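# Build a three-block arch spanning two desks

## Task

Use the three blocks to make an arch over the gap separating the two desks. Each of the two identical leaning blocks must stand upright on one of its ends (either end), sitting flat, with one on each desk, and the two must tilt toward one another. The third block, the keystone, must sit centred between them on their slanted upper faces, touching both with no gaps at either joint. All three blocks must line up in a single row. Any number of the arms may be used.

## Robot and tools

Setup: four i2rt Big YAM arms (arm1 to arm4), each ending in a five-fingered right hand with a wrist camera (arm1_cam_wrist to arm4_cam_wrist). Two fixed cameras, cam_low and cam_low_2, view the scene. Desk tops under the arms are at z=+0.720 m. Arm feet (scene frame, metres): arm1 at (+0.377, +0.505, +0.772), arm2 at (-0.387, +0.544, +0.803), arm3 at (-0.378, -0.495, +0.794), arm4 at (+0.382, -0.500, +0.810). Each foot's own +x is its forward direction; orientations are given as wxyz quaternions in the scene description. The hand reaches about 1.07 m from the joint-1 axis.

Frame: one scene frame in metres, origin on the floor, +z up. The hand point sits 0.045 m in front of the palm; its +z runs along straight fingers, +y out of the palm, +x across the palm away from the thumb. Printed hand positions can be off, more so at long reach. hand_target is the pose the held joint targets would give.

Tool move: arguments arm1..arm4 (each optional) and cameras. Each arm's part may contain:
- joints: a dict of absolute targets by name. Arm joints in radians: joint1_rad -2.879..2.879 (base yaw, positive counter-clockwise from above), joint2_rad 0..3.141 (shoulder), joint3_rad 0..3.019 (elbow), joint4_rad -1.692..1.57 (hand pitch, positive lifts fingers), joint5_rad -1.57..1.57 (sideways, positive to arm's right), joint6_rad -2.094..2.094 (roll, positive clockwise seen from behind). Hand keys, unitless -1..1: hand_little, hand_ring, hand_middle, hand_index, hand_thumb_bend (+1 straight/open, -1 curled/closed), hand_thumb_turn (+1 beside palm, -1 opposite the fingers), hand_force_limit (-1 about 0 N up to +1 = 10 N, 15 N for thumb motors), hand_speed (-0.96..1; full speed at +0.48 and above).
- target: one list of seven numbers [x, y, z, qw, qx, qy, qz], an absolute hand-point pose in the scene frame; the hand travels in a straight line from its hand_target toward it. With target, joints may only carry hand_ keys, else the call is refused.
- speed: top hand speed in m/s, 0.002..4.3, default 0.25; turning capped at twice that in rad/s.
- min_time_s: 0.1..8 s, shortest duration for that arm's joint motions (used with joints).
All parts start together; hand paths in one call finish together (at most 10 s); an action lasts at most 15 s. cameras: list of names, ["all"], or [] for none; omitted means none unless the call has no action. A move with no action returns full states plus all images.

Tool wait: seconds 0..10, plus optional cameras; commands nothing new. Tool zoom_image: camera name and region [x0, y0, x1, y1] in pixels (images 504x504, region up to 504 each way), only on the newest images. show_instructions shows the hand reference page. finished_scene (scene 1, optional) ends the scene permanently; the arch must then stand unsupported.

Reading results: "move" lists the arms given motion; "as last shown" marks an untouched arm, its status lines reading "not commanded". "pictures" gives image order. Joint velocities are rad/s; "within noise" means the arm is still. A hand counts as done within 1 cm and 2 degrees. "off_target" means resting away from target, possibly still pushing. "time_out" is a stop: joints keep pushing toward the target shown in "on_its_own". "joint command not followed" or "pose unreachable" means a safety check is holding the arm back; "not_followed" means a hand target was dropped. After a stop, later move, wait and finished_scene calls in the same reply are skipped. hand_stopped_by gives six words for little, ring, middle, index, thumb_bend, thumb_turn: moving, target, force, stalled or fault. *_load_n are fingertip forces in N, positive pushing open; a grip lost shows as loads near 0. Joint torques are in N m and noisy; entries 3 and 4 wrap at ±28. MOTOR HOT warns of heating; at 100 °C an arm goes limp for 30-60 s and keys show limit_stop_at_motor_heat, to be resent.

Gripping: a finger motor moves only when its target changes by at least 0.002, stops at the target or at hand_force_limit, then locks. Use hand_speed -0.94 or slower for gentle grips; faster closing can overshoot the force. To tighten, raise the limit and send a more-closed target; to release, send a more-open one. With the thumb turned in front, the hand wraps objects about 0.035-0.065 m thick. The wrist bracket on the little-finger side can strike things.

Cautions: hand paths ignore obstacles and other arms, lag, stray and can overshoot, especially with a straight arm; the controller clips each step to 100 mm and 20 degrees from the measured pose. Joint-space moves can swing wide. Arms keep pushing on contact. Avoid robots pressing each other hard (including gripping another hand's fingers), dropping or releasing moving blocks, slams, and knocking anything off the work area. Objects may occasionally be nudged by outside pushes. Holding loads or stretched poses heats motors.

Each tool is called after ">>>" in YAML: its name, and indented under it one key for each argument.

Reference images:

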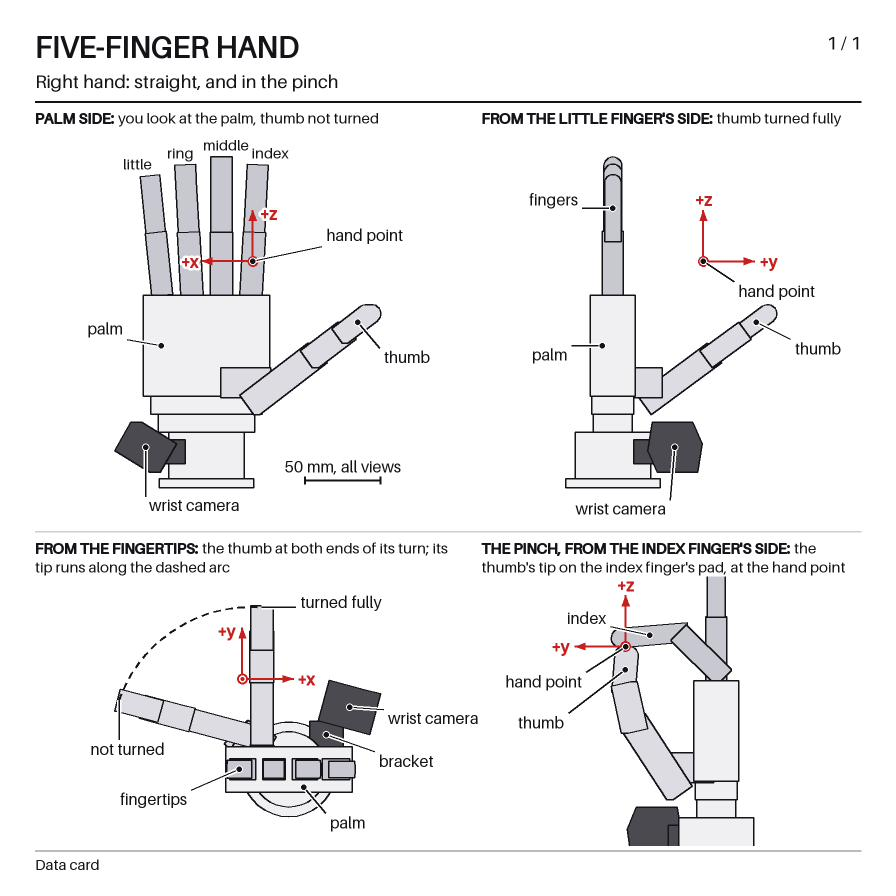

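## Session

>>> move:

Scene clock: 0.00 s.
Joint torques (N m): no reading
Heat: arm1: hottest joint3_rad 29 °C; arm2: hottest joint1_rad 30 °C; arm3: hottest joint1_rad 31 °C; arm4: hottest joint2_rad 29 °C.
Joint velocities: within noise
arm1.joint_positions: joint1_rad=+0.348 joint2_rad=+0.578 joint3_rad=+1.384 joint4_rad=-1.238 joint5_rad=+0.101 joint6_rad=-1.265 hand_little=+1.000 hand_ring=+1.000 hand_middle=+1.000 hand_index=+1.000 hand_thumb_turn=+1.000 hand_thumb_bend=+1.000 hand_force_limit=+0.000 hand_speed=-0.800
arm1.joint_status: not commanded
arm1.hand_stopped_by: target,target,target,target,target,target
arm1.little_load_n: 0.0
arm1.ring_load_n: 0.0
arm1.middle_load_n: 0.0
arm1.index_load_n: 0.0
arm1.thumb_bend_load_n: 0.0
arm1.thumb_turn_load_n: 0.0
arm1.hand: x=+0.2220 y=+0.3282 z=+1.2884 quat_wxyz=(+0.431, +0.317, -0.780, +0.324) (m; scene frame)
arm1.hand_target: x=+0.2227 y=+0.3296 z=+1.2991 quat_wxyz=(+0.439, +0.313, -0.774, +0.331) (m; scene frame)
arm1.hand_status: not commanded
arm2.joint_positions: joint1_rad=-0.302 joint2_rad=+0.618 joint3_rad=+1.321 joint4_rad=-1.531 joint5_rad=+0.252 joint6_rad=-1.357 hand_little=+1.000 hand_ring=+1.000 hand_middle=+1.000 hand_index=+1.000 hand_thumb_turn=+1.000 hand_thumb_bend=+1.000 hand_force_limit=+0.000 hand_speed=-0.800
arm2.joint_status: not commanded
arm2.hand_stopped_by: target,target,target,target,target,target
arm2.little_load_n: 0.0
arm2.ring_load_n: 0.0
arm2.middle_load_n: 0.0
arm2.index_load_n: 0.0
arm2.thumb_bend_load_n: 0.0
arm2.thumb_turn_load_n: 0.0
arm2.hand: x=-0.3923 y=+0.3429 z=+1.2453 quat_wxyz=(+0.263, +0.705, -0.596, +0.280) (m; scene frame)
arm2.hand_target: x=-0.3924 y=+0.3432 z=+1.2527 quat_wxyz=(+0.266, +0.702, -0.595, +0.288) (m; scene frame)
arm2.hand_status: not commanded
arm3.joint_positions: joint1_rad=+0.201 joint2_rad=+0.606 joint3_rad=+1.354 joint4_rad=-1.322 joint5_rad=-0.221 joint6_rad=-1.363 hand_little=+1.000 hand_ring=+1.000 hand_middle=+1.000 hand_index=+1.000 hand_thumb_turn=+1.000 hand_thumb_bend=+1.000 hand_force_limit=+0.000 hand_speed=-0.800
arm3.joint_status: not commanded
arm3.hand_stopped_by: target,target,target,target,target,target
arm3.little_load_n: 0.0
arm3.ring_load_n: 0.0
arm3.middle_load_n: 0.0
arm3.index_load_n: 0.0
arm3.thumb_bend_load_n: 0.0
arm3.thumb_turn_load_n: 0.0
arm3.hand: x=-0.2356 y=-0.3066 z=+1.2718 quat_wxyz=(-0.340, +0.793, +0.368, +0.346) (m; scene frame)
arm3.hand_target: x=-0.2359 y=-0.3068 z=+1.2820 quat_wxyz=(-0.345, +0.787, +0.367, +0.355) (m; scene frame)
arm3.hand_status: not commanded
arm4.joint_positions: joint1_rad=-0.488 joint2_rad=+0.623 joint3_rad=+1.385 joint4_rad=-1.302 joint5_rad=-0.115 joint6_rad=-1.409 hand_little=+1.000 hand_ring=+1.000 hand_middle=+1.000 hand_index=+1.000 hand_thumb_turn=+1.000 hand_thumb_bend=+1.000 hand_force_limit=+0.000 hand_speed=-0.800
arm4.joint_status: not commanded
arm4.hand_stopped_by: target,target,target,target,target,target
arm4.little_load_n: 0.0
arm4.ring_load_n: 0.0
arm4.middle_load_n: 0.0
arm4.index_load_n: 0.0
arm4.thumb_bend_load_n: 0.0
arm4.thumb_turn_load_n: 0.5
arm4.hand: x=+0.3377 y=-0.2537 z=+1.3032 quat_wxyz=(-0.445, +0.545, +0.679, +0.209) (m; scene frame)
arm4.hand_target: x=+0.3381 y=-0.2547 z=+1.3110 quat_wxyz=(-0.452, +0.542, +0.676, +0.213) (m; scene frame)
arm4.hand_status: not commanded
pictures: arm1_cam_wrist, arm2_cam_wrist, arm3_cam_wrist, arm4_cam_wrist, cam_low, cam_low_2

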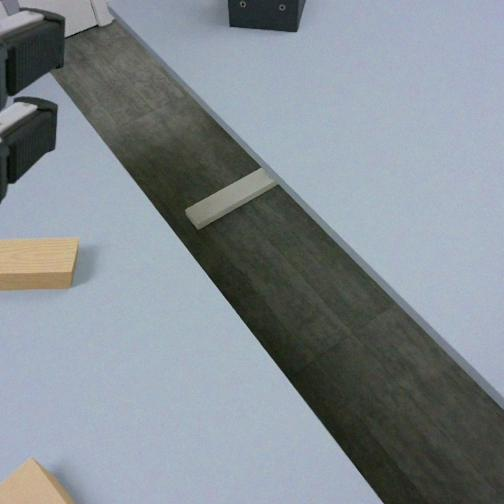

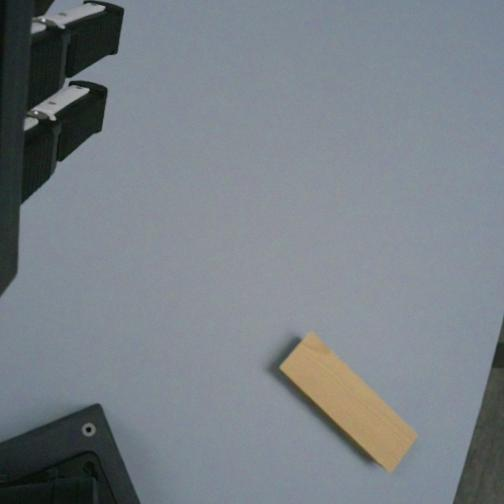

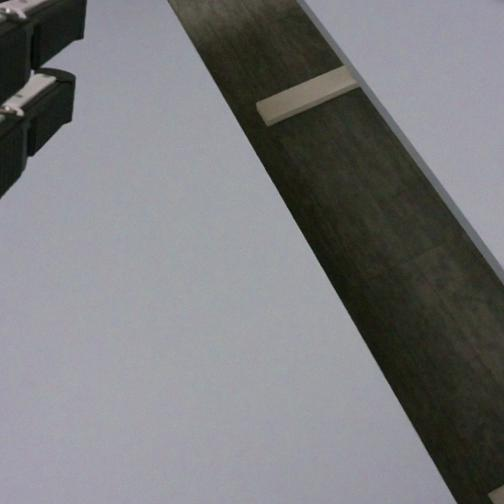

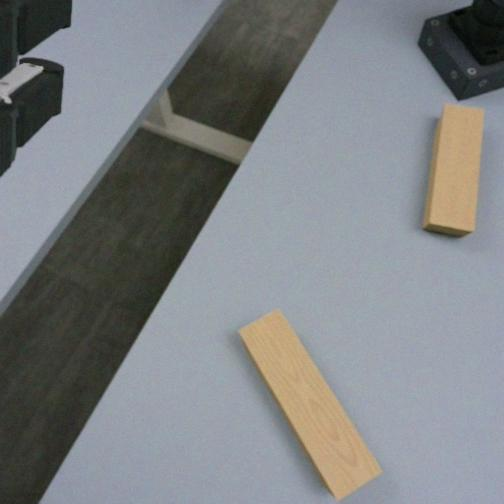

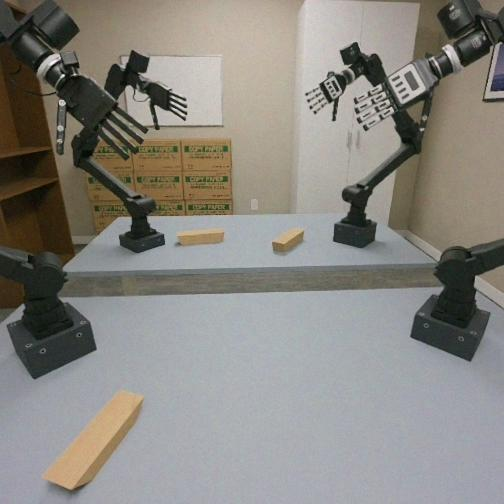

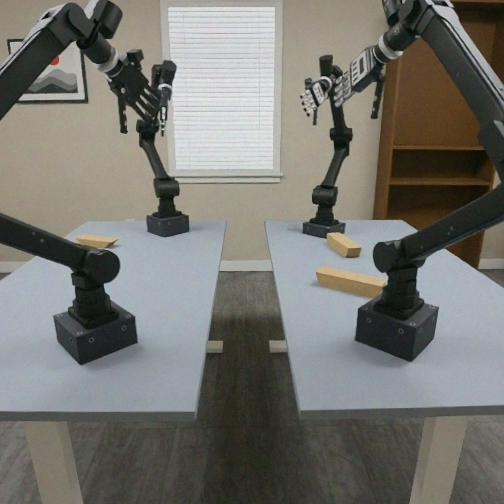

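>>> zoom_image:
  camera: "cam_low"
  region: [20, 370, 180, 504]

>>> zoom_image:
  camera: "cam_low"
  region: [160, 200, 320, 280]

>>> zoom_image:
  camera: "cam_low_2"
  region: [290, 210, 410, 310]

>>> zoom_image:
  camera: "arm4_cam_wrist"
  region: [220, 80, 504, 504]

>>> zoom_image:
  camera: "arm2_cam_wrist"
  region: [250, 300, 450, 500]

>>> zoom_image:
  camera: "arm1_cam_wrist"
  region: [0, 200, 160, 504]

Scaled by 3.150 from the camera's image (finer frame: 720x720).

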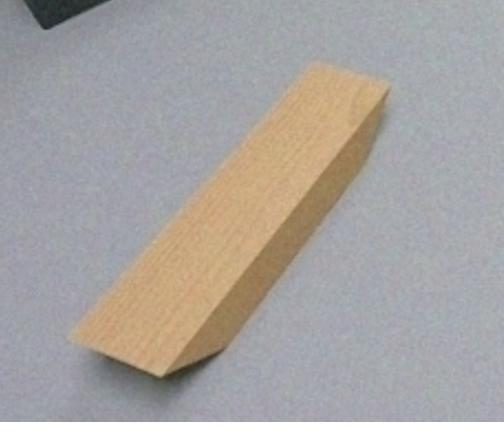

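Scaled by 3.150 from the camera's image (finer frame: 720x720).

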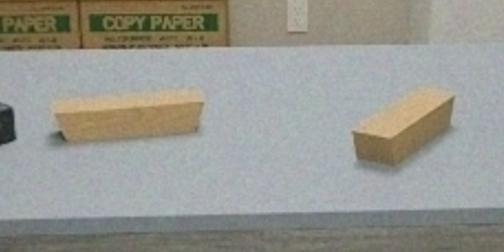

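Scaled by 4.200 from the camera's image (finer frame: 720x720).

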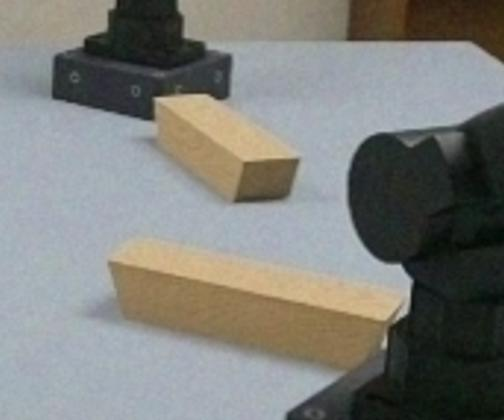

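Scaled by 1.189 from the camera's image (finer frame: 720x720).

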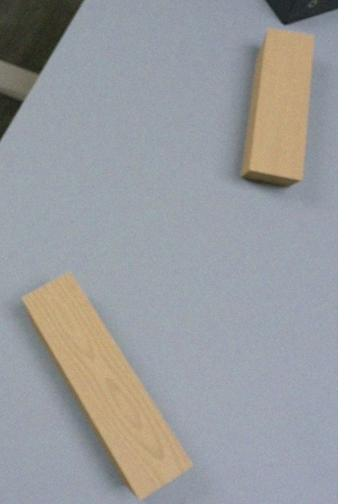

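Scaled by 2.520 from the camera's image (finer frame: 720x720).

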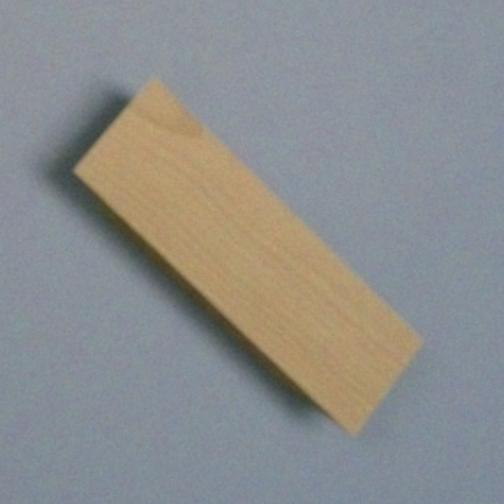

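Scaled by 1.658 from the camera's image (finer frame: 720x720).

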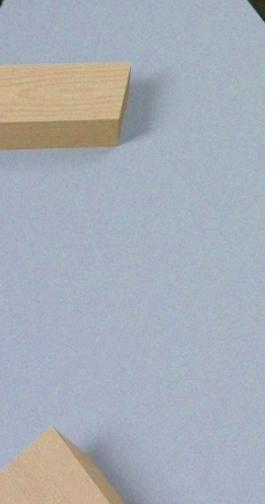

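>>> move:
  arm1: {"joints": {"joint1_rad": 2.1}, "min_time_s": 4}
  arm2: {"joints": {"hand_speed": -0.2, "hand_thumb_turn": -1, "hand_index": 0.4, "hand_middle": 0.4}}
  arm3: {"joints": {"hand_speed": -0.2, "hand_thumb_turn": -1, "hand_index": 0.4, "hand_middle": 0.4}, "target": [-0.45, 0.05, 1.12, 0.498, -0.884, 0.15, -0.1], "speed": 0.2}
  arm4: {"joints": {"hand_speed": -0.2, "hand_thumb_turn": -1, "hand_index": 0.4, "hand_middle": 0.4}, "target": [0.378, -0.139, 0.93, 0.4156, -0.8656, 0.253, -0.1215], "speed": 0.2}
  cameras: ["all"]

arm3: "target": qw, qx, qy, qz must be a unit quaternion (the sum of their squares is 1)
Scene clock: 279.47 s.
Joint torques (N m): arm1=[-0.85 4.54 8.59 1.88 0.1 -0.01] | arm2=[-0.03 2.78 8.38 1.13 0.28 0.14] | arm3=[-0.56 3.96 9.52 2.19 -0.11 0.18] | arm4=[1.73 2.37 9.26 2.78 -0.01 -0.09]
Heat: arm1: hottest joint3_rad 36 °C; arm2: hottest joint3_rad 29 °C; arm3: hottest joint3_rad 31 °C; arm4: hottest joint3_rad 36 °C.
Joint velocities: within noise
arm1.joint_positions: joint1_rad=+0.348 joint2_rad=+0.578 joint3_rad=+1.384 joint4_rad=-1.238 joint5_rad=+0.101 joint6_rad=-1.265 hand_little=+1.000 hand_ring=+1.000 hand_middle=+1.000 hand_index=+1.000 hand_thumb_turn=+1.000 hand_thumb_bend=+1.000 hand_force_limit=+0.000 hand_speed=-0.800
arm1.joint_status: not commanded
arm1.hand_stopped_by: target,target,target,target,target,target
arm1.little_load_n: 0.0
arm1.ring_load_n: 0.0
arm1.middle_load_n: 0.0
arm1.index_load_n: 0.0
arm1.thumb_bend_load_n: 0.0
arm1.thumb_turn_load_n: 0.0
arm1.hand: x=+0.2220 y=+0.3282 z=+1.2884 quat_wxyz=(+0.431, +0.317, -0.780, +0.324)
arm1.hand_target: x=+0.2227 y=+0.3296 z=+1.2991 quat_wxyz=(+0.439, +0.313, -0.774, +0.331)
arm1.hand_status: not commanded
arm2.joint_positions: joint1_rad=-0.302 joint2_rad=+0.618 joint3_rad=+1.321 joint4_rad=-1.531 joint5_rad=+0.252 joint6_rad=-1.357 hand_little=+1.000 hand_ring=+1.000 hand_middle=+1.000 hand_index=+1.000 hand_thumb_turn=+1.000 hand_thumb_bend=+1.000 hand_force_limit=+0.000 hand_speed=-0.800
arm2.joint_status: not commanded
arm2.hand_stopped_by: target,target,target,target,target,target
arm2.little_load_n: 0.0
arm2.ring_load_n: 0.0
arm2.middle_load_n: 0.0
arm2.index_load_n: 0.0
arm2.thumb_bend_load_n: 0.0
arm2.thumb_turn_load_n: 0.0
arm2.hand: x=-0.3923 y=+0.3429 z=+1.2453 quat_wxyz=(+0.263, +0.705, -0.596, +0.280)
arm2.hand_target: x=-0.3924 y=+0.3432 z=+1.2527 quat_wxyz=(+0.266, +0.702, -0.595, +0.288)
arm2.hand_status: not commanded
arm3.joint_positions: joint1_rad=+0.201 joint2_rad=+0.606 joint3_rad=+1.354 joint4_rad=-1.322 joint5_rad=-0.221 joint6_rad=-1.363 hand_little=+1.000 hand_ring=+1.000 hand_middle=+1.000 hand_index=+1.000 hand_thumb_turn=+1.000 hand_thumb_bend=+1.000 hand_force_limit=+0.000 hand_speed=-0.800
arm3.joint_status: not commanded
arm3.hand_stopped_by: target,target,target,target,target,target
arm3.little_load_n: 0.0
arm3.ring_load_n: 0.0
arm3.middle_load_n: 0.0
arm3.index_load_n: 0.0
arm3.thumb_bend_load_n: 0.0
arm3.thumb_turn_load_n: 0.0
arm3.hand: x=-0.2356 y=-0.3066 z=+1.2718 quat_wxyz=(-0.340, +0.793, +0.368, +0.346)
arm3.hand_target: x=-0.2359 y=-0.3068 z=+1.2820 quat_wxyz=(-0.345, +0.787, +0.367, +0.355)
arm3.hand_status: not commanded
arm4.joint_positions: joint1_rad=-0.488 joint2_rad=+0.623 joint3_rad=+1.385 joint4_rad=-1.302 joint5_rad=-0.115 joint6_rad=-1.409 hand_little=+1.000 hand_ring=+1.000 hand_middle=+1.000 hand_index=+1.000 hand_thumb_turn=+1.000 hand_thumb_bend=+1.000 hand_force_limit=+0.000 hand_speed=-0.800
arm4.joint_status: not commanded
arm4.hand_stopped_by: target,target,target,target,target,target
arm4.little_load_n: 0.0
arm4.ring_load_n: 0.0
arm4.middle_load_n: 0.0
arm4.index_load_n: 0.0
arm4.thumb_bend_load_n: 0.0
arm4.thumb_turn_load_n: 0.5
arm4.hand: x=+0.3377 y=-0.2537 z=+1.3032 quat_wxyz=(-0.445, +0.545, +0.679, +0.209)
arm4.hand_target: x=+0.3381 y=-0.2547 z=+1.3110 quat_wxyz=(-0.452, +0.542, +0.676, +0.213)
arm4.hand_status: not commanded
pictures: none

>>> move:
  arm1: {"joints": {"joint1_rad": 2.1}, "min_time_s": 4}
  arm2: {"joints": {"hand_speed": -0.2, "hand_thumb_turn": -1, "hand_index": 0.4, "hand_middle": 0.4}}
  arm3: {"joints": {"hand_speed": -0.2, "hand_thumb_turn": -1, "hand_index": 0.4, "hand_middle": 0.4}, "target": [-0.635, 0.346, 0.93, 0.4240, -0.8823, 0.1843, -0.0886], "speed": 0.2}
  arm4: {"joints": {"hand_speed": -0.2, "hand_thumb_turn": -1, "hand_index": 0.4, "hand_middle": 0.4}, "target": [0.378, -0.139, 0.93, 0.4157, -0.8650, 0.2529, -0.1216], "speed": 0.2}
  cameras: ["all"]

Scene clock: 297.63 s.
Joint torques (N m): arm1=[0.44 4.48 8.65 1.91 0.11 0] | arm2=[-0.03 2.78 8.34 1.17 0.29 0.11] | arm3=[0.21 -23.88 14.74 1.17 0.47 0.22] | arm4=[0.91 -1.61 8.9 3.08 0.42 0.08]
Heat: arm1: hottest joint3_rad 36 °C; arm2: hottest joint3_rad 29 °C; arm3: hottest joint3_rad 32 °C; arm4: hottest joint3_rad 35 °C.
move: arm1 done; arm2 done; arm3 off_target; arm4 done
Joint velocities: within noise
arm1.joint_positions: joint1_rad=+2.089 joint2_rad=+0.578 joint3_rad=+1.384 joint4_rad=-1.238 joint5_rad=+0.101 joint6_rad=-1.265 hand_little=+1.000 hand_ring=+1.000 hand_middle=+1.000 hand_index=+1.000 hand_thumb_turn=+1.000 hand_thumb_bend=+1.000 hand_force_limit=+0.000 hand_speed=-0.800
arm1.joint_status: all done
arm1.hand_stopped_by: target,target,target,target,target,target
arm1.little_load_n: 0.0
arm1.ring_load_n: 0.0
arm1.middle_load_n: 0.0
arm1.index_load_n: 0.0
arm1.thumb_bend_load_n: 0.0
arm1.thumb_turn_load_n: 0.0
arm1.hand: x=+0.5769 y=+0.3808 z=+1.2886 quat_wxyz=(+0.030, +0.800, -0.261, +0.539)
arm1.hand_target: x=+0.5767 y=+0.3835 z=+1.2994 quat_wxyz=(+0.026, +0.795, -0.255, +0.550)
arm1.hand_status: not commanded
arm2.joint_positions: joint1_rad=-0.302 joint2_rad=+0.618 joint3_rad=+1.321 joint4_rad=-1.531 joint5_rad=+0.252 joint6_rad=-1.357 hand_little=+1.000 hand_ring=+1.000 hand_middle=+0.400 hand_index=+0.400 hand_thumb_turn=-1.000 hand_thumb_bend=+1.000 hand_force_limit=+0.000 hand_speed=-0.200
arm2.joint_status: all done
arm2.hand_stopped_by: target,target,target,target,target,target
arm2.little_load_n: 0.0
arm2.ring_load_n: 0.0
arm2.middle_load_n: 0.0
arm2.index_load_n: 0.0
arm2.thumb_bend_load_n: 0.0
arm2.thumb_turn_load_n: 0.0
arm2.hand: x=-0.3923 y=+0.3429 z=+1.2453 quat_wxyz=(+0.263, +0.705, -0.596, +0.280)
arm2.hand_target: x=-0.3924 y=+0.3432 z=+1.2527 quat_wxyz=(+0.266, +0.702, -0.595, +0.288)
arm2.hand_status: not commanded
arm3.joint_positions: joint1_rad=+1.170 joint2_rad=+2.352 joint3_rad=+2.362 joint4_rad=-0.875 joint5_rad=+0.572 joint6_rad=+0.542 hand_little=+1.000 hand_ring=+1.000 hand_middle=+0.400 hand_index=+0.400 hand_thumb_turn=-1.000 hand_thumb_bend=+1.000 hand_force_limit=+0.000 hand_speed=-0.200
arm3.joint_status: all done
arm3.hand_stopped_by: target,target,target,target,target,target
arm3.little_load_n: 0.0
arm3.ring_load_n: 0.0
arm3.middle_load_n: 0.0
arm3.index_load_n: 0.0
arm3.thumb_bend_load_n: 0.0
arm3.thumb_turn_load_n: 0.0
arm3.hand: x=-0.6223 y=+0.3374 z=+0.9193 quat_wxyz=(-0.413, +0.887, -0.181, +0.098)
arm3.hand_target: x=-0.6348 y=+0.3450 z=+0.9301 quat_wxyz=(-0.425, +0.882, -0.184, +0.088)
arm3.hand_status: off_target (0.019 m and 1.8 deg from the pose sent, 0.838 m and 72.5 deg at the start)
arm4.joint_positions: joint1_rad=-0.631 joint2_rad=+0.879 joint3_rad=+0.569 joint4_rad=-0.505 joint5_rad=+0.551 joint6_rad=+0.496 hand_little=+1.000 hand_ring=+1.000 hand_middle=+0.400 hand_index=+0.400 hand_thumb_turn=-1.000 hand_thumb_bend=+1.000 hand_force_limit=+0.000 hand_speed=-0.200
arm4.joint_status: all done
arm4.hand_stopped_by: target,target,target,target,target,target
arm4.little_load_n: 0.0
arm4.ring_load_n: 0.0
arm4.middle_load_n: 0.0
arm4.index_load_n: 0.0
arm4.thumb_bend_load_n: 0.0
arm4.thumb_turn_load_n: 0.0
arm4.hand: x=+0.3749 y=-0.1416 z=+0.9340 quat_wxyz=(-0.415, +0.869, -0.242, +0.122)
arm4.hand_target: x=+0.3780 y=-0.1392 z=+0.9300 quat_wxyz=(-0.416, +0.865, -0.253, +0.122)
arm4.hand_status: done (0.006 m and 1.3 deg from the pose sent, 0.392 m and 118.6 deg at the start)
pictures: arm1_cam_wrist, arm2_cam_wrist, arm3_cam_wrist, arm4_cam_wrist, cam_low, cam_low_2

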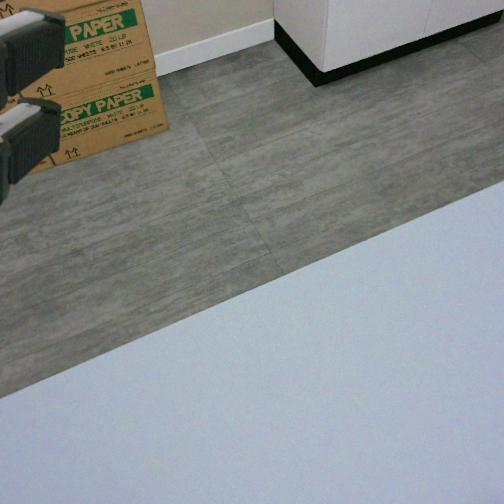

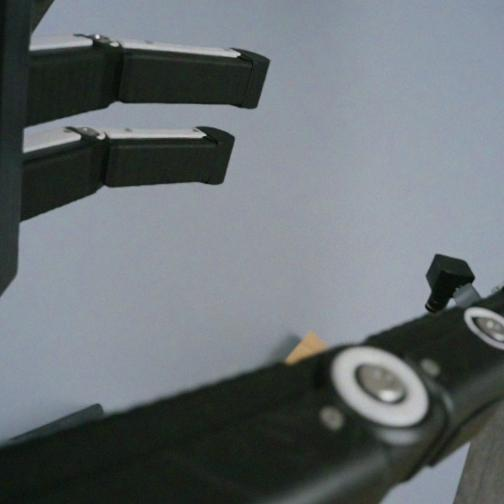

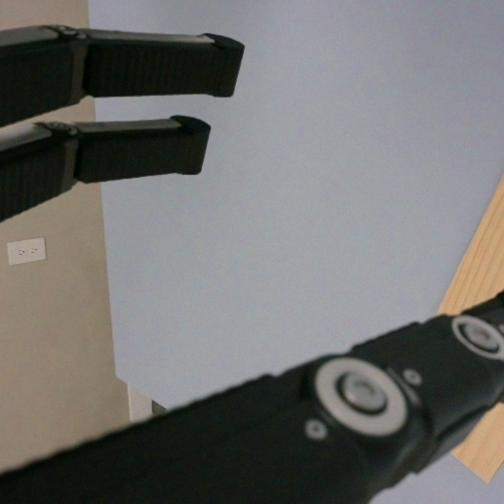

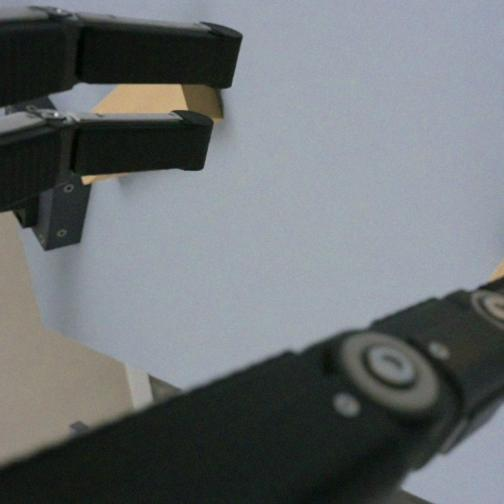

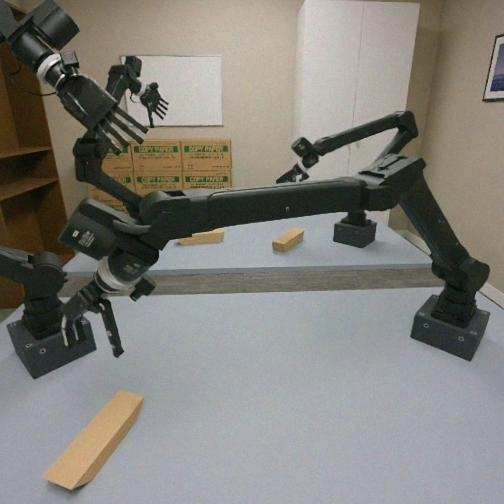

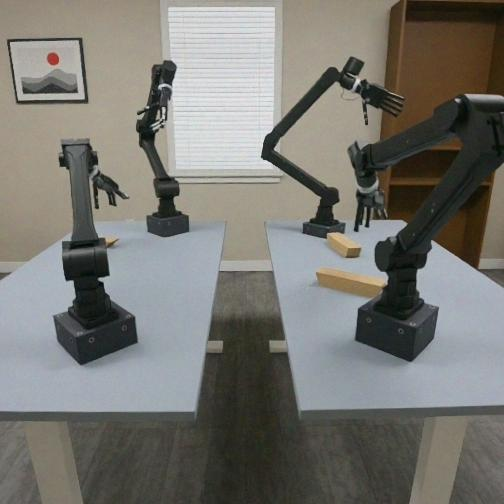

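>>> move:
  arm2: {"target": [0.439, 0.298, 0.93, 0.3313, -0.6894, 0.5805, -0.2790], "speed": 0.25}
  arm3: {"target": [-0.645, 0.352, 0.812, 0.4240, -0.8823, 0.1843, -0.0886], "speed": 0.15}
  arm4: {"target": [0.380, -0.137, 0.797, 0.4157, -0.8650, 0.2529, -0.1216], "speed": 0.15}
  cameras: ["all"]

Scene clock: 316.20 s.
Joint torques (N m): arm1=[0.62 4.54 8.62 1.84 0.11 -0.03] | arm2=[0.73 -17.26 12.38 0.77 -0.28 0.24] | arm3=[0.26 -25.05 8.95 2.28 0.55 0.28] | arm4=[0.62 -3.66 6.19 3.11 0.25 -0.06]
Heat: arm1: hottest joint3_rad 36 °C; arm2: hottest joint3_rad 29 °C; arm3: hottest joint3_rad 36 °C; arm4: hottest joint3_rad 35 °C.
move: arm2 off_target; arm3 off_target; arm4 done
Joint velocities: within noise
arm1: as last shown
arm2.joint_positions: joint1_rad=+0.385 joint2_rad=+2.351 joint3_rad=+2.318 joint4_rad=-0.743 joint5_rad=-0.435 joint6_rad=-0.380 hand_little=+1.000 hand_ring=+1.000 hand_middle=+0.400 hand_index=+0.400 hand_thumb_turn=-1.000 hand_thumb_bend=+1.000 hand_force_limit=+0.000 hand_speed=-0.200
arm2.joint_status: not commanded
arm2.hand_stopped_by: target,target,target,target,target,target
arm2.little_load_n: 0.0
arm2.ring_load_n: 0.0
arm2.middle_load_n: 0.0
arm2.index_load_n: 0.0
arm2.thumb_bend_load_n: 0.0
arm2.thumb_turn_load_n: 0.0
arm2.hand: x=+0.4265 y=+0.2914 z=+0.9253 quat_wxyz=(-0.325, +0.690, -0.585, +0.277)
arm2.hand_target: x=+0.4382 y=+0.2984 z=+0.9301 quat_wxyz=(-0.332, +0.689, -0.580, +0.280)
arm2.hand_status: off_target (0.015 m and 0.9 deg from the pose sent, 0.890 m and 69.1 deg at the start)
arm3.joint_positions: joint1_rad=+1.178 joint2_rad=+2.440 joint3_rad=+2.276 joint4_rad=-0.671 joint5_rad=+0.577 joint6_rad=+0.551 hand_little=+1.000 hand_ring=+1.000 hand_middle=+0.400 hand_index=+0.400 hand_thumb_turn=-1.000 hand_thumb_bend=+1.000 hand_force_limit=+0.000 hand_speed=-0.200
arm3.joint_status: not commanded
arm3.hand_stopped_by: target,target,target,target,target,target
arm3.little_load_n: 0.0
arm3.ring_load_n: 0.0
arm3.middle_load_n: 0.0
arm3.index_load_n: 0.0
arm3.thumb_bend_load_n: 0.0
arm3.thumb_turn_load_n: 0.0
arm3.hand: x=-0.6351 y=+0.3542 z=+0.8295 quat_wxyz=(-0.426, +0.881, -0.186, +0.090)
arm3.hand_target: x=-0.6449 y=+0.3514 z=+0.8121 quat_wxyz=(-0.424, +0.882, -0.184, +0.089)
arm3.hand_status: off_target (0.020 m and 0.4 deg from the pose sent, 0.111 m and 1.8 deg at the start)
arm4.joint_positions: joint1_rad=-0.642 joint2_rad=+1.227 joint3_rad=+0.348 joint4_rad=+0.073 joint5_rad=+0.548 joint6_rad=+0.496 hand_little=+1.000 hand_ring=+1.000 hand_middle=+0.400 hand_index=+0.400 hand_thumb_turn=-1.000 hand_thumb_bend=+1.000 hand_force_limit=+0.000 hand_speed=-0.200
arm4.joint_status: not commanded
arm4.hand_stopped_by: target,target,target,target,target,target
arm4.little_load_n: 0.0
arm4.ring_load_n: -0.5
arm4.middle_load_n: 0.0
arm4.index_load_n: 0.0
arm4.thumb_bend_load_n: 0.0
arm4.thumb_turn_load_n: 0.0
arm4.hand: x=+0.3765 y=-0.1356 z=+0.8018 quat_wxyz=(-0.417, +0.866, -0.247, +0.121)
arm4.hand_target: x=+0.3800 y=-0.1372 z=+0.7972 quat_wxyz=(-0.416, +0.865, -0.253, +0.122)
arm4.hand_status: done (0.006 m and 0.7 deg from the pose sent, 0.137 m and 1.3 deg at the start)
pictures: arm1_cam_wrist, arm2_cam_wrist, arm3_cam_wrist, arm4_cam_wrist, cam_low, cam_low_2

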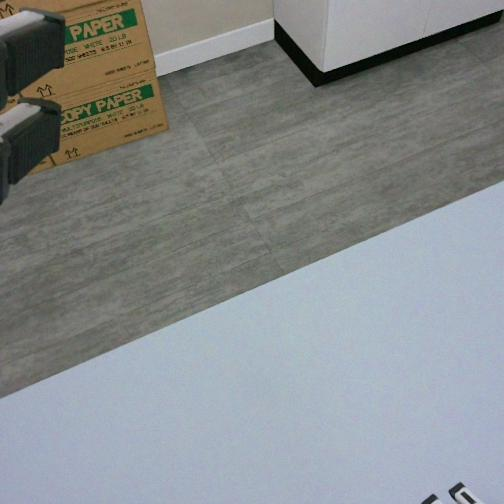

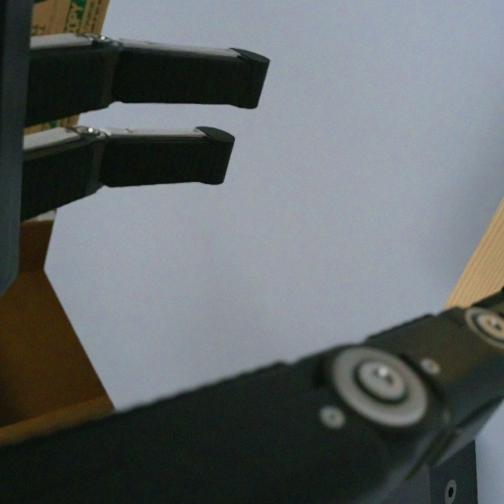

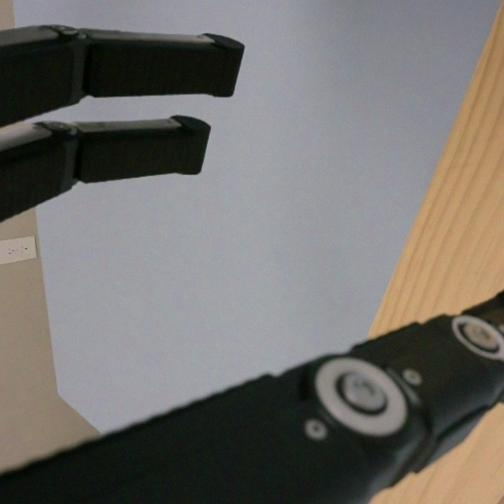

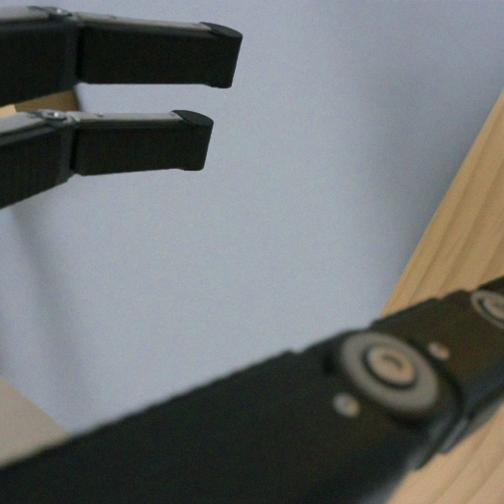

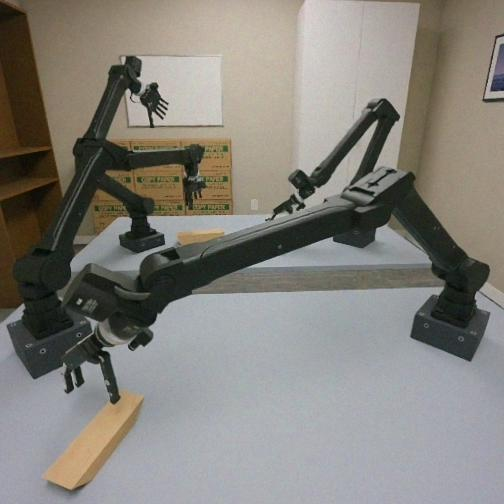

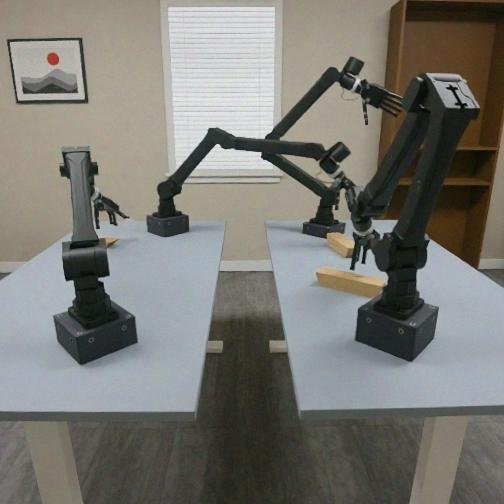

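>>> zoom_image:
  camera: "cam_low_2"
  region: [300, 160, 420, 310]

>>> zoom_image:
  camera: "cam_low"
  region: [30, 260, 180, 504]

>>> zoom_image:
  camera: "cam_low"
  region: [160, 130, 340, 270]

Scaled by 3.360 from the camera's image (finer frame: 720x720).

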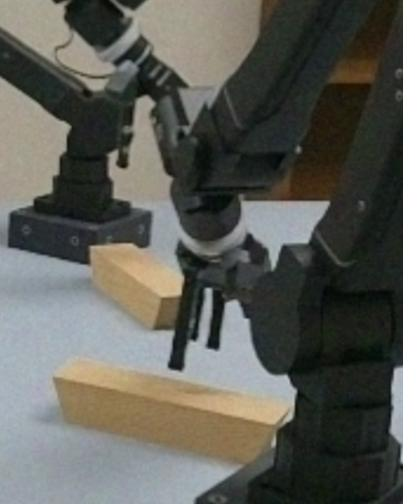

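Scaled by 2.066 from the camera's image (finer frame: 720x720).

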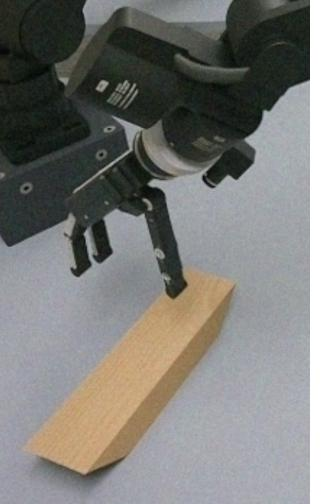

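Scaled by 2.800 from the camera's image (finer frame: 720x720).

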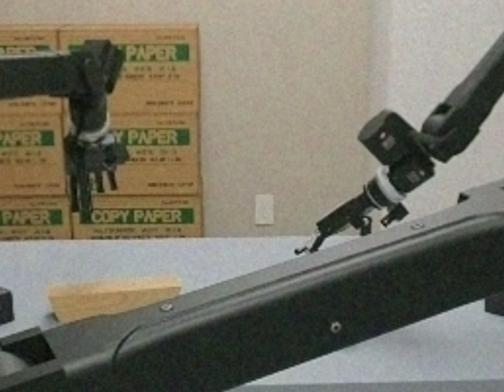

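>>> move:
  arm2: {"target": [0.423, 0.295, 0.800, 0.3313, -0.6894, 0.5805, -0.2790], "speed": 0.15}
  arm3: {"target": [-0.654, 0.330, 0.782, 0.4240, -0.8823, 0.1843, -0.0886], "speed": 0.1}
  arm4: {"target": [0.358, -0.171, 0.792, 0.4157, -0.8650, 0.2529, -0.1216], "speed": 0.1}
  cameras: ["arm2_cam_wrist", "arm3_cam_wrist", "arm4_cam_wrist", "cam_low", "cam_low_2"]

>>> zoom_image:
  camera: "cam_low_2"
  region: [300, 160, 420, 310]

>>> zoom_image:
  camera: "cam_low"
  region: [30, 260, 180, 504]

Scene clock: 354.07 s.
Joint torques (N m): arm1=[0.44 4.31 8.59 1.87 0.12 -0.02] | arm2=[-0.44 -17.55 8.47 1.62 -0.26 0.17] | arm3=[0.09 -27.4 8.39 2.18 0.57 0.27] | arm4=[2.37 -4.13 6.13 1.48 0.5 0.09]
Heat: arm1: hottest joint3_rad 36 °C; arm2: hottest joint3_rad 32 °C; arm3: hottest joint3_rad 33 °C; arm4: hottest joint3_rad 33 °C.
move: arm2 off_target; arm3 off_target; arm4 done
Joint velocities: within noise
arm1: as last shown
arm2.joint_positions: joint1_rad=+0.385 joint2_rad=+2.390 joint3_rad=+2.086 joint4_rad=-0.454 joint5_rad=-0.443 joint6_rad=-0.380 hand_little=+1.000 hand_ring=+1.000 hand_middle=+0.400 hand_index=+0.400 hand_thumb_turn=-1.000 hand_thumb_bend=+1.000 hand_force_limit=+0.000 hand_speed=-0.200
arm2.joint_status: not commanded
arm2.hand_stopped_by: target,target,target,target,target,target
arm2.little_load_n: 0.0
arm2.ring_load_n: 0.0
arm2.middle_load_n: 0.0
arm2.index_load_n: 0.0
arm2.thumb_bend_load_n: 0.0
arm2.thumb_turn_load_n: 0.0
arm2.hand: x=+0.4222 y=+0.2934 z=+0.8143 quat_wxyz=(-0.330, +0.689, -0.579, +0.283)
arm2.hand_target: x=+0.4227 y=+0.2951 z=+0.8001 quat_wxyz=(-0.331, +0.689, -0.581, +0.279)
arm2.hand_status: off_target (0.014 m and 0.5 deg from the pose sent, 0.125 m and 0.9 deg at the start)
arm3.joint_positions: joint1_rad=+1.202 joint2_rad=+2.440 joint3_rad=+2.140 joint4_rad=-0.574 joint5_rad=+0.591 joint6_rad=+0.571 hand_little=+1.000 hand_ring=+1.000 hand_middle=+0.400 hand_index=+0.400 hand_thumb_turn=-1.000 hand_thumb_bend=+1.000 hand_force_limit=+0.000 hand_speed=-0.200
arm3.joint_status: not commanded
arm3.hand_stopped_by: target,target,target,target,target,target
arm3.little_load_n: 0.0
arm3.ring_load_n: 0.0
arm3.middle_load_n: 0.0
arm3.index_load_n: 0.0
arm3.thumb_bend_load_n: 0.0
arm3.thumb_turn_load_n: 0.0
arm3.hand: x=-0.6456 y=+0.3298 z=+0.7743 quat_wxyz=(-0.416, +0.886, -0.182, +0.096)
arm3.hand_target: x=-0.6538 y=+0.3300 z=+0.7820 quat_wxyz=(-0.424, +0.882, -0.184, +0.089)
arm3.hand_status: off_target (0.011 m and 1.4 deg from the pose sent, 0.057 m and 0.4 deg at the start)
arm4.joint_positions: joint1_rad=-0.543 joint2_rad=+1.173 joint3_rad=+0.283 joint4_rad=+0.037 joint5_rad=+0.624 joint6_rad=+0.593 hand_little=+1.000 hand_ring=+1.000 hand_middle=+0.400 hand_index=+0.400 hand_thumb_turn=-1.000 hand_thumb_bend=+1.000 hand_force_limit=+0.000 hand_speed=-0.200
arm4.joint_status: not commanded
arm4.hand_stopped_by: target,target,target,target,target,target
arm4.little_load_n: 0.0
arm4.ring_load_n: 0.0
arm4.middle_load_n: 0.0
arm4.index_load_n: 0.0
arm4.thumb_bend_load_n: 0.0
arm4.thumb_turn_load_n: 0.0
arm4.hand: x=+0.3602 y=-0.1655 z=+0.7940 quat_wxyz=(-0.419, +0.863, -0.253, +0.123)
arm4.hand_target: x=+0.3581 y=-0.1710 z=+0.7918 quat_wxyz=(-0.416, +0.865, -0.253, +0.122)
arm4.hand_status: done (0.006 m and 0.5 deg from the pose sent, 0.041 m and 0.7 deg at the start)

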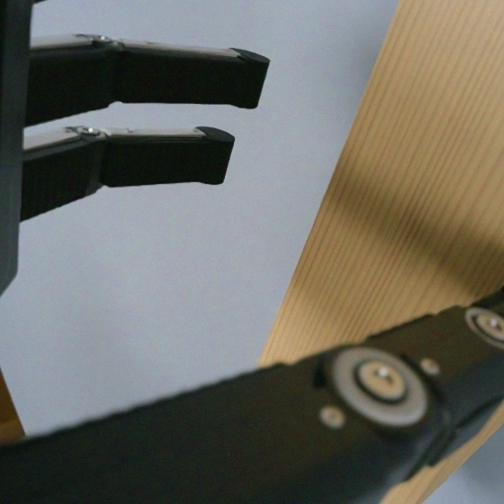

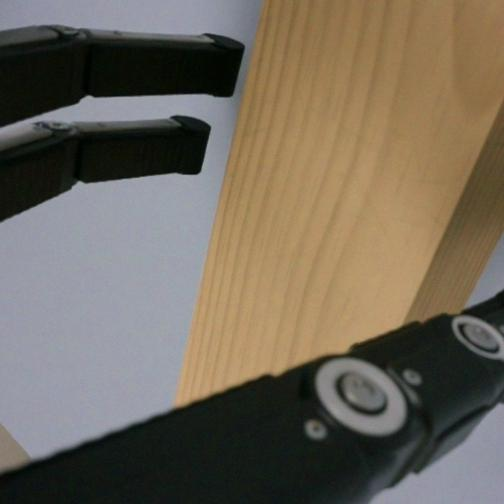

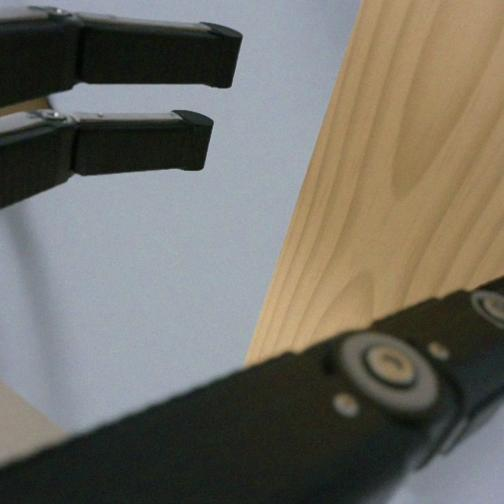

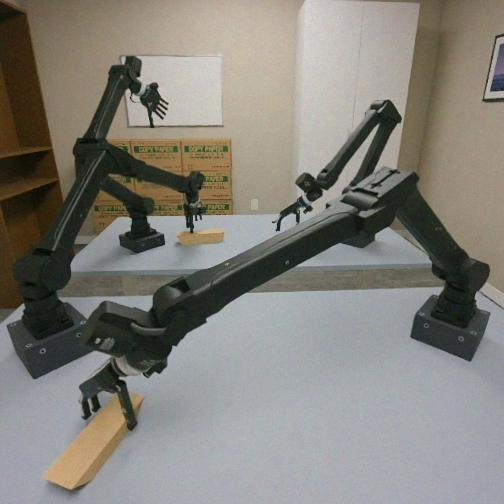

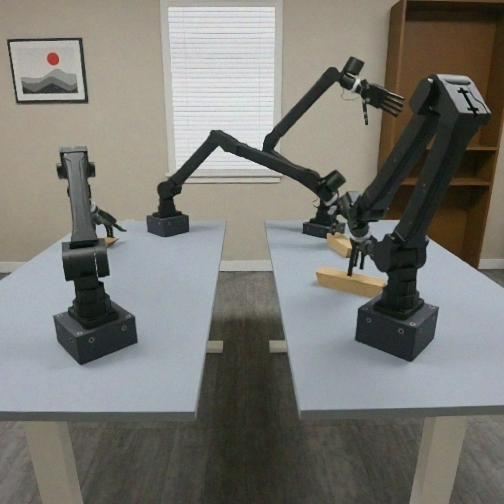

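Scaled by 3.360 from the camera's image (finer frame: 720x720).

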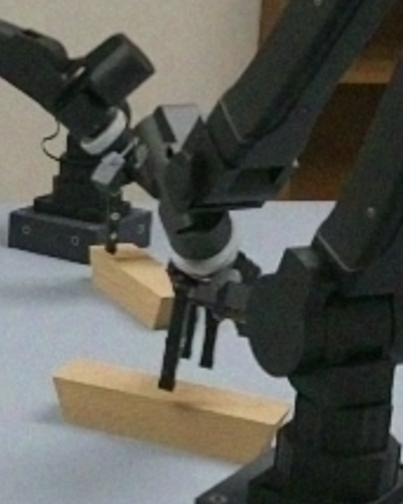

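Scaled by 2.066 from the camera's image (finer frame: 720x720).

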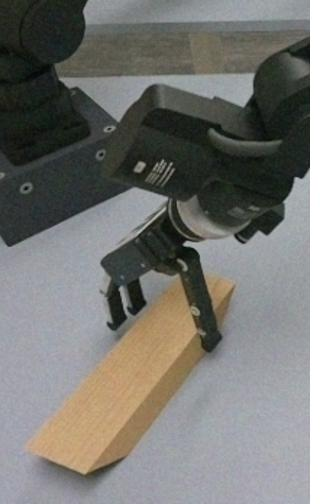

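>>> move:
  arm1: {"joints": {"joint1_rad": 0.95}, "min_time_s": 3}
  arm3: {"target": [-0.689, 0.346, 0.784, 0.4240, -0.8823, 0.1843, -0.0886], "speed": 0.1}
  cameras: ["arm1_cam_wrist", "arm3_cam_wrist", "cam_low", "cam_low_2"]

>>> zoom_image:
  camera: "cam_low"
  region: [30, 300, 180, 504]

>>> zoom_image:
  camera: "cam_low_2"
  region: [310, 220, 400, 310]

Scene clock: 399.80 s.
Joint torques (N m): arm1=[-1.9 4.37 8.62 1.84 0.14 -0.02] | arm2=[-0.26 -17.14 8.42 1.58 -0.28 0.16] | arm3=[-0.44 -25.23 14.32 1.11 0.6 0.27] | arm4=[2.43 -4.48 6.2 1.39 0.49 0.06]
Heat: arm1: hottest joint3_rad 36 °C; arm2: hottest joint3_rad 32 °C; arm3: hottest joint2_rad 32 °C; arm4: hottest joint3_rad 32 °C.
move: arm1 done; arm3 off_target
Joint velocities: within noise
arm1.joint_positions: joint1_rad=+0.961 joint2_rad=+0.578 joint3_rad=+1.384 joint4_rad=-1.238 joint5_rad=+0.100 joint6_rad=-1.265 hand_little=+1.000 hand_ring=+1.000 hand_middle=+1.000 hand_index=+1.000 hand_thumb_turn=+1.000 hand_thumb_bend=+1.000 hand_force_limit=+0.000 hand_speed=-0.800
arm1.joint_status: all done
arm1.hand_stopped_by: target,target,target,target,target,target
arm1.little_load_n: 0.0
arm1.ring_load_n: 0.0
arm1.middle_load_n: 0.0
arm1.index_load_n: 0.0
arm1.thumb_bend_load_n: 0.0
arm1.thumb_turn_load_n: 0.0
arm1.hand: x=+0.3516 y=+0.2709 z=+1.2884 quat_wxyz=(+0.313, +0.537, -0.648, +0.440)
arm1.hand_target: x=+0.3486 y=+0.2728 z=+1.2991 quat_wxyz=(+0.321, +0.528, -0.647, +0.447)
arm1.hand_status: not commanded
arm2, arm4: as last shown
arm2.ring_load_n: -0.5
arm3.joint_positions: joint1_rad=+1.241 joint2_rad=+2.512 joint3_rad=+2.285 joint4_rad=-0.670 joint5_rad=+0.612 joint6_rad=+0.600 hand_little=+1.000 hand_ring=+1.000 hand_middle=+0.400 hand_index=+0.400 hand_thumb_turn=-1.000 hand_thumb_bend=+1.000 hand_force_limit=+0.000 hand_speed=-0.200
arm3.joint_status: not commanded
arm3.hand_stopped_by: target,target,target,target,target,target
arm3.little_load_n: 0.0
arm3.ring_load_n: 0.0
arm3.middle_load_n: 0.0
arm3.index_load_n: 0.0
arm3.thumb_bend_load_n: 0.0
arm3.thumb_turn_load_n: 0.0
arm3.hand: x=-0.6814 y=+0.3346 z=+0.7753 quat_wxyz=(-0.414, +0.887, -0.178, +0.096)
arm3.hand_target: x=-0.6887 y=+0.3451 z=+0.7841 quat_wxyz=(-0.425, +0.882, -0.184, +0.088)
arm3.hand_status: off_target (0.016 m and 1.7 deg from the pose sent, 0.047 m and 1.4 deg at the start)
arm4.hand_target: x=+0.3581 y=-0.1709 z=+0.7918 quat_wxyz=(-0.416, +0.865, -0.253, +0.122)

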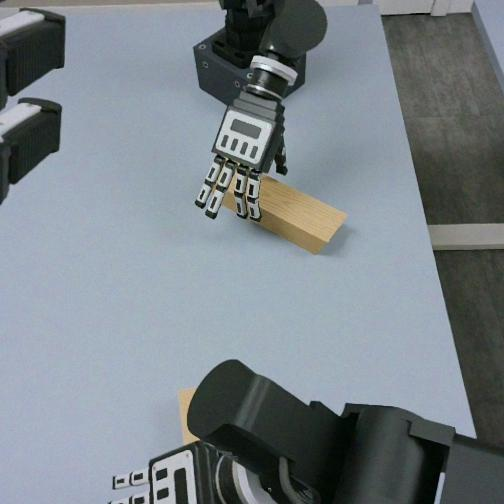

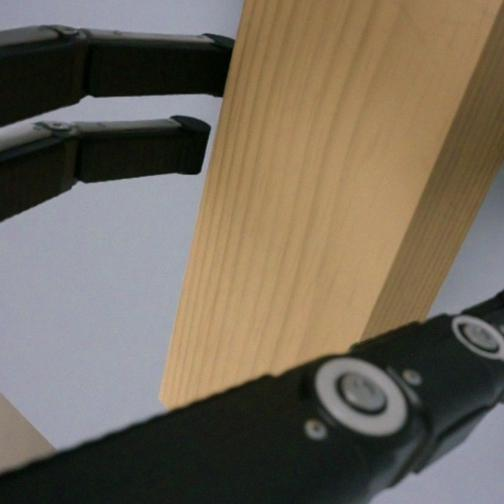

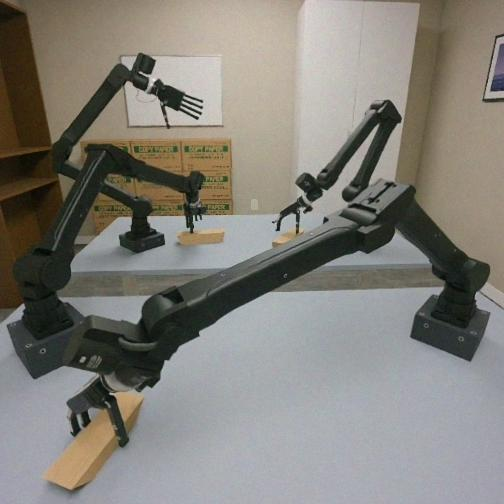

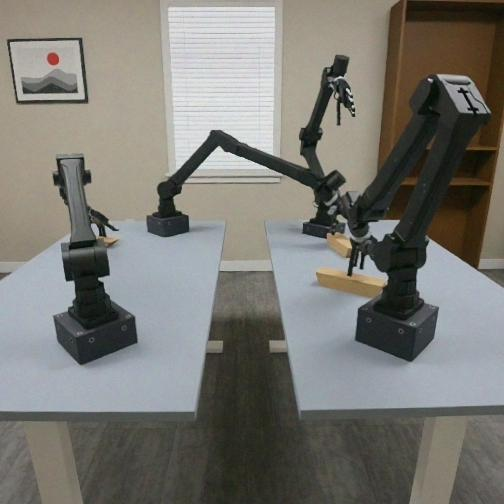

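Scaled by 2.471 from the camera's image (finer frame: 720x720).

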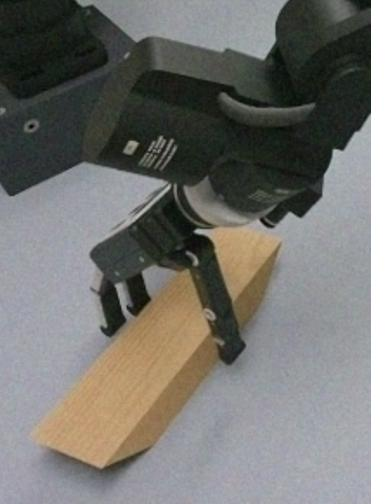

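Scaled by 5.600 from the camera's image (finer frame: 720x720).

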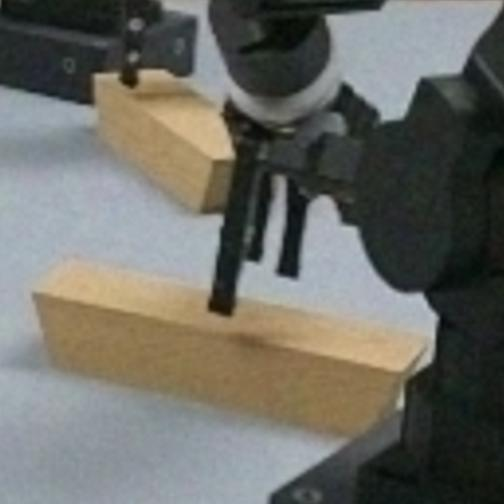

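>>> zoom_image:
  camera: "arm1_cam_wrist"
  region: [170, 100, 370, 280]

Scaled by 2.520 from the camera's image (finer frame: 720x720).

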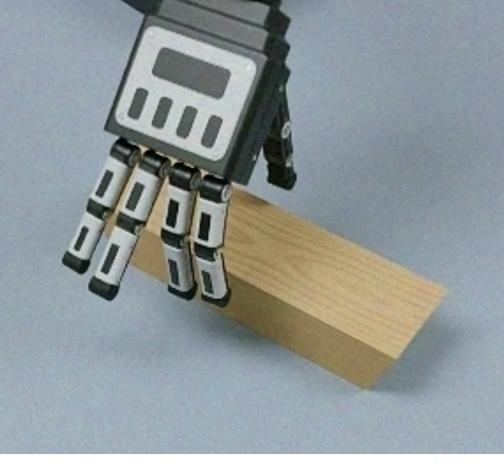

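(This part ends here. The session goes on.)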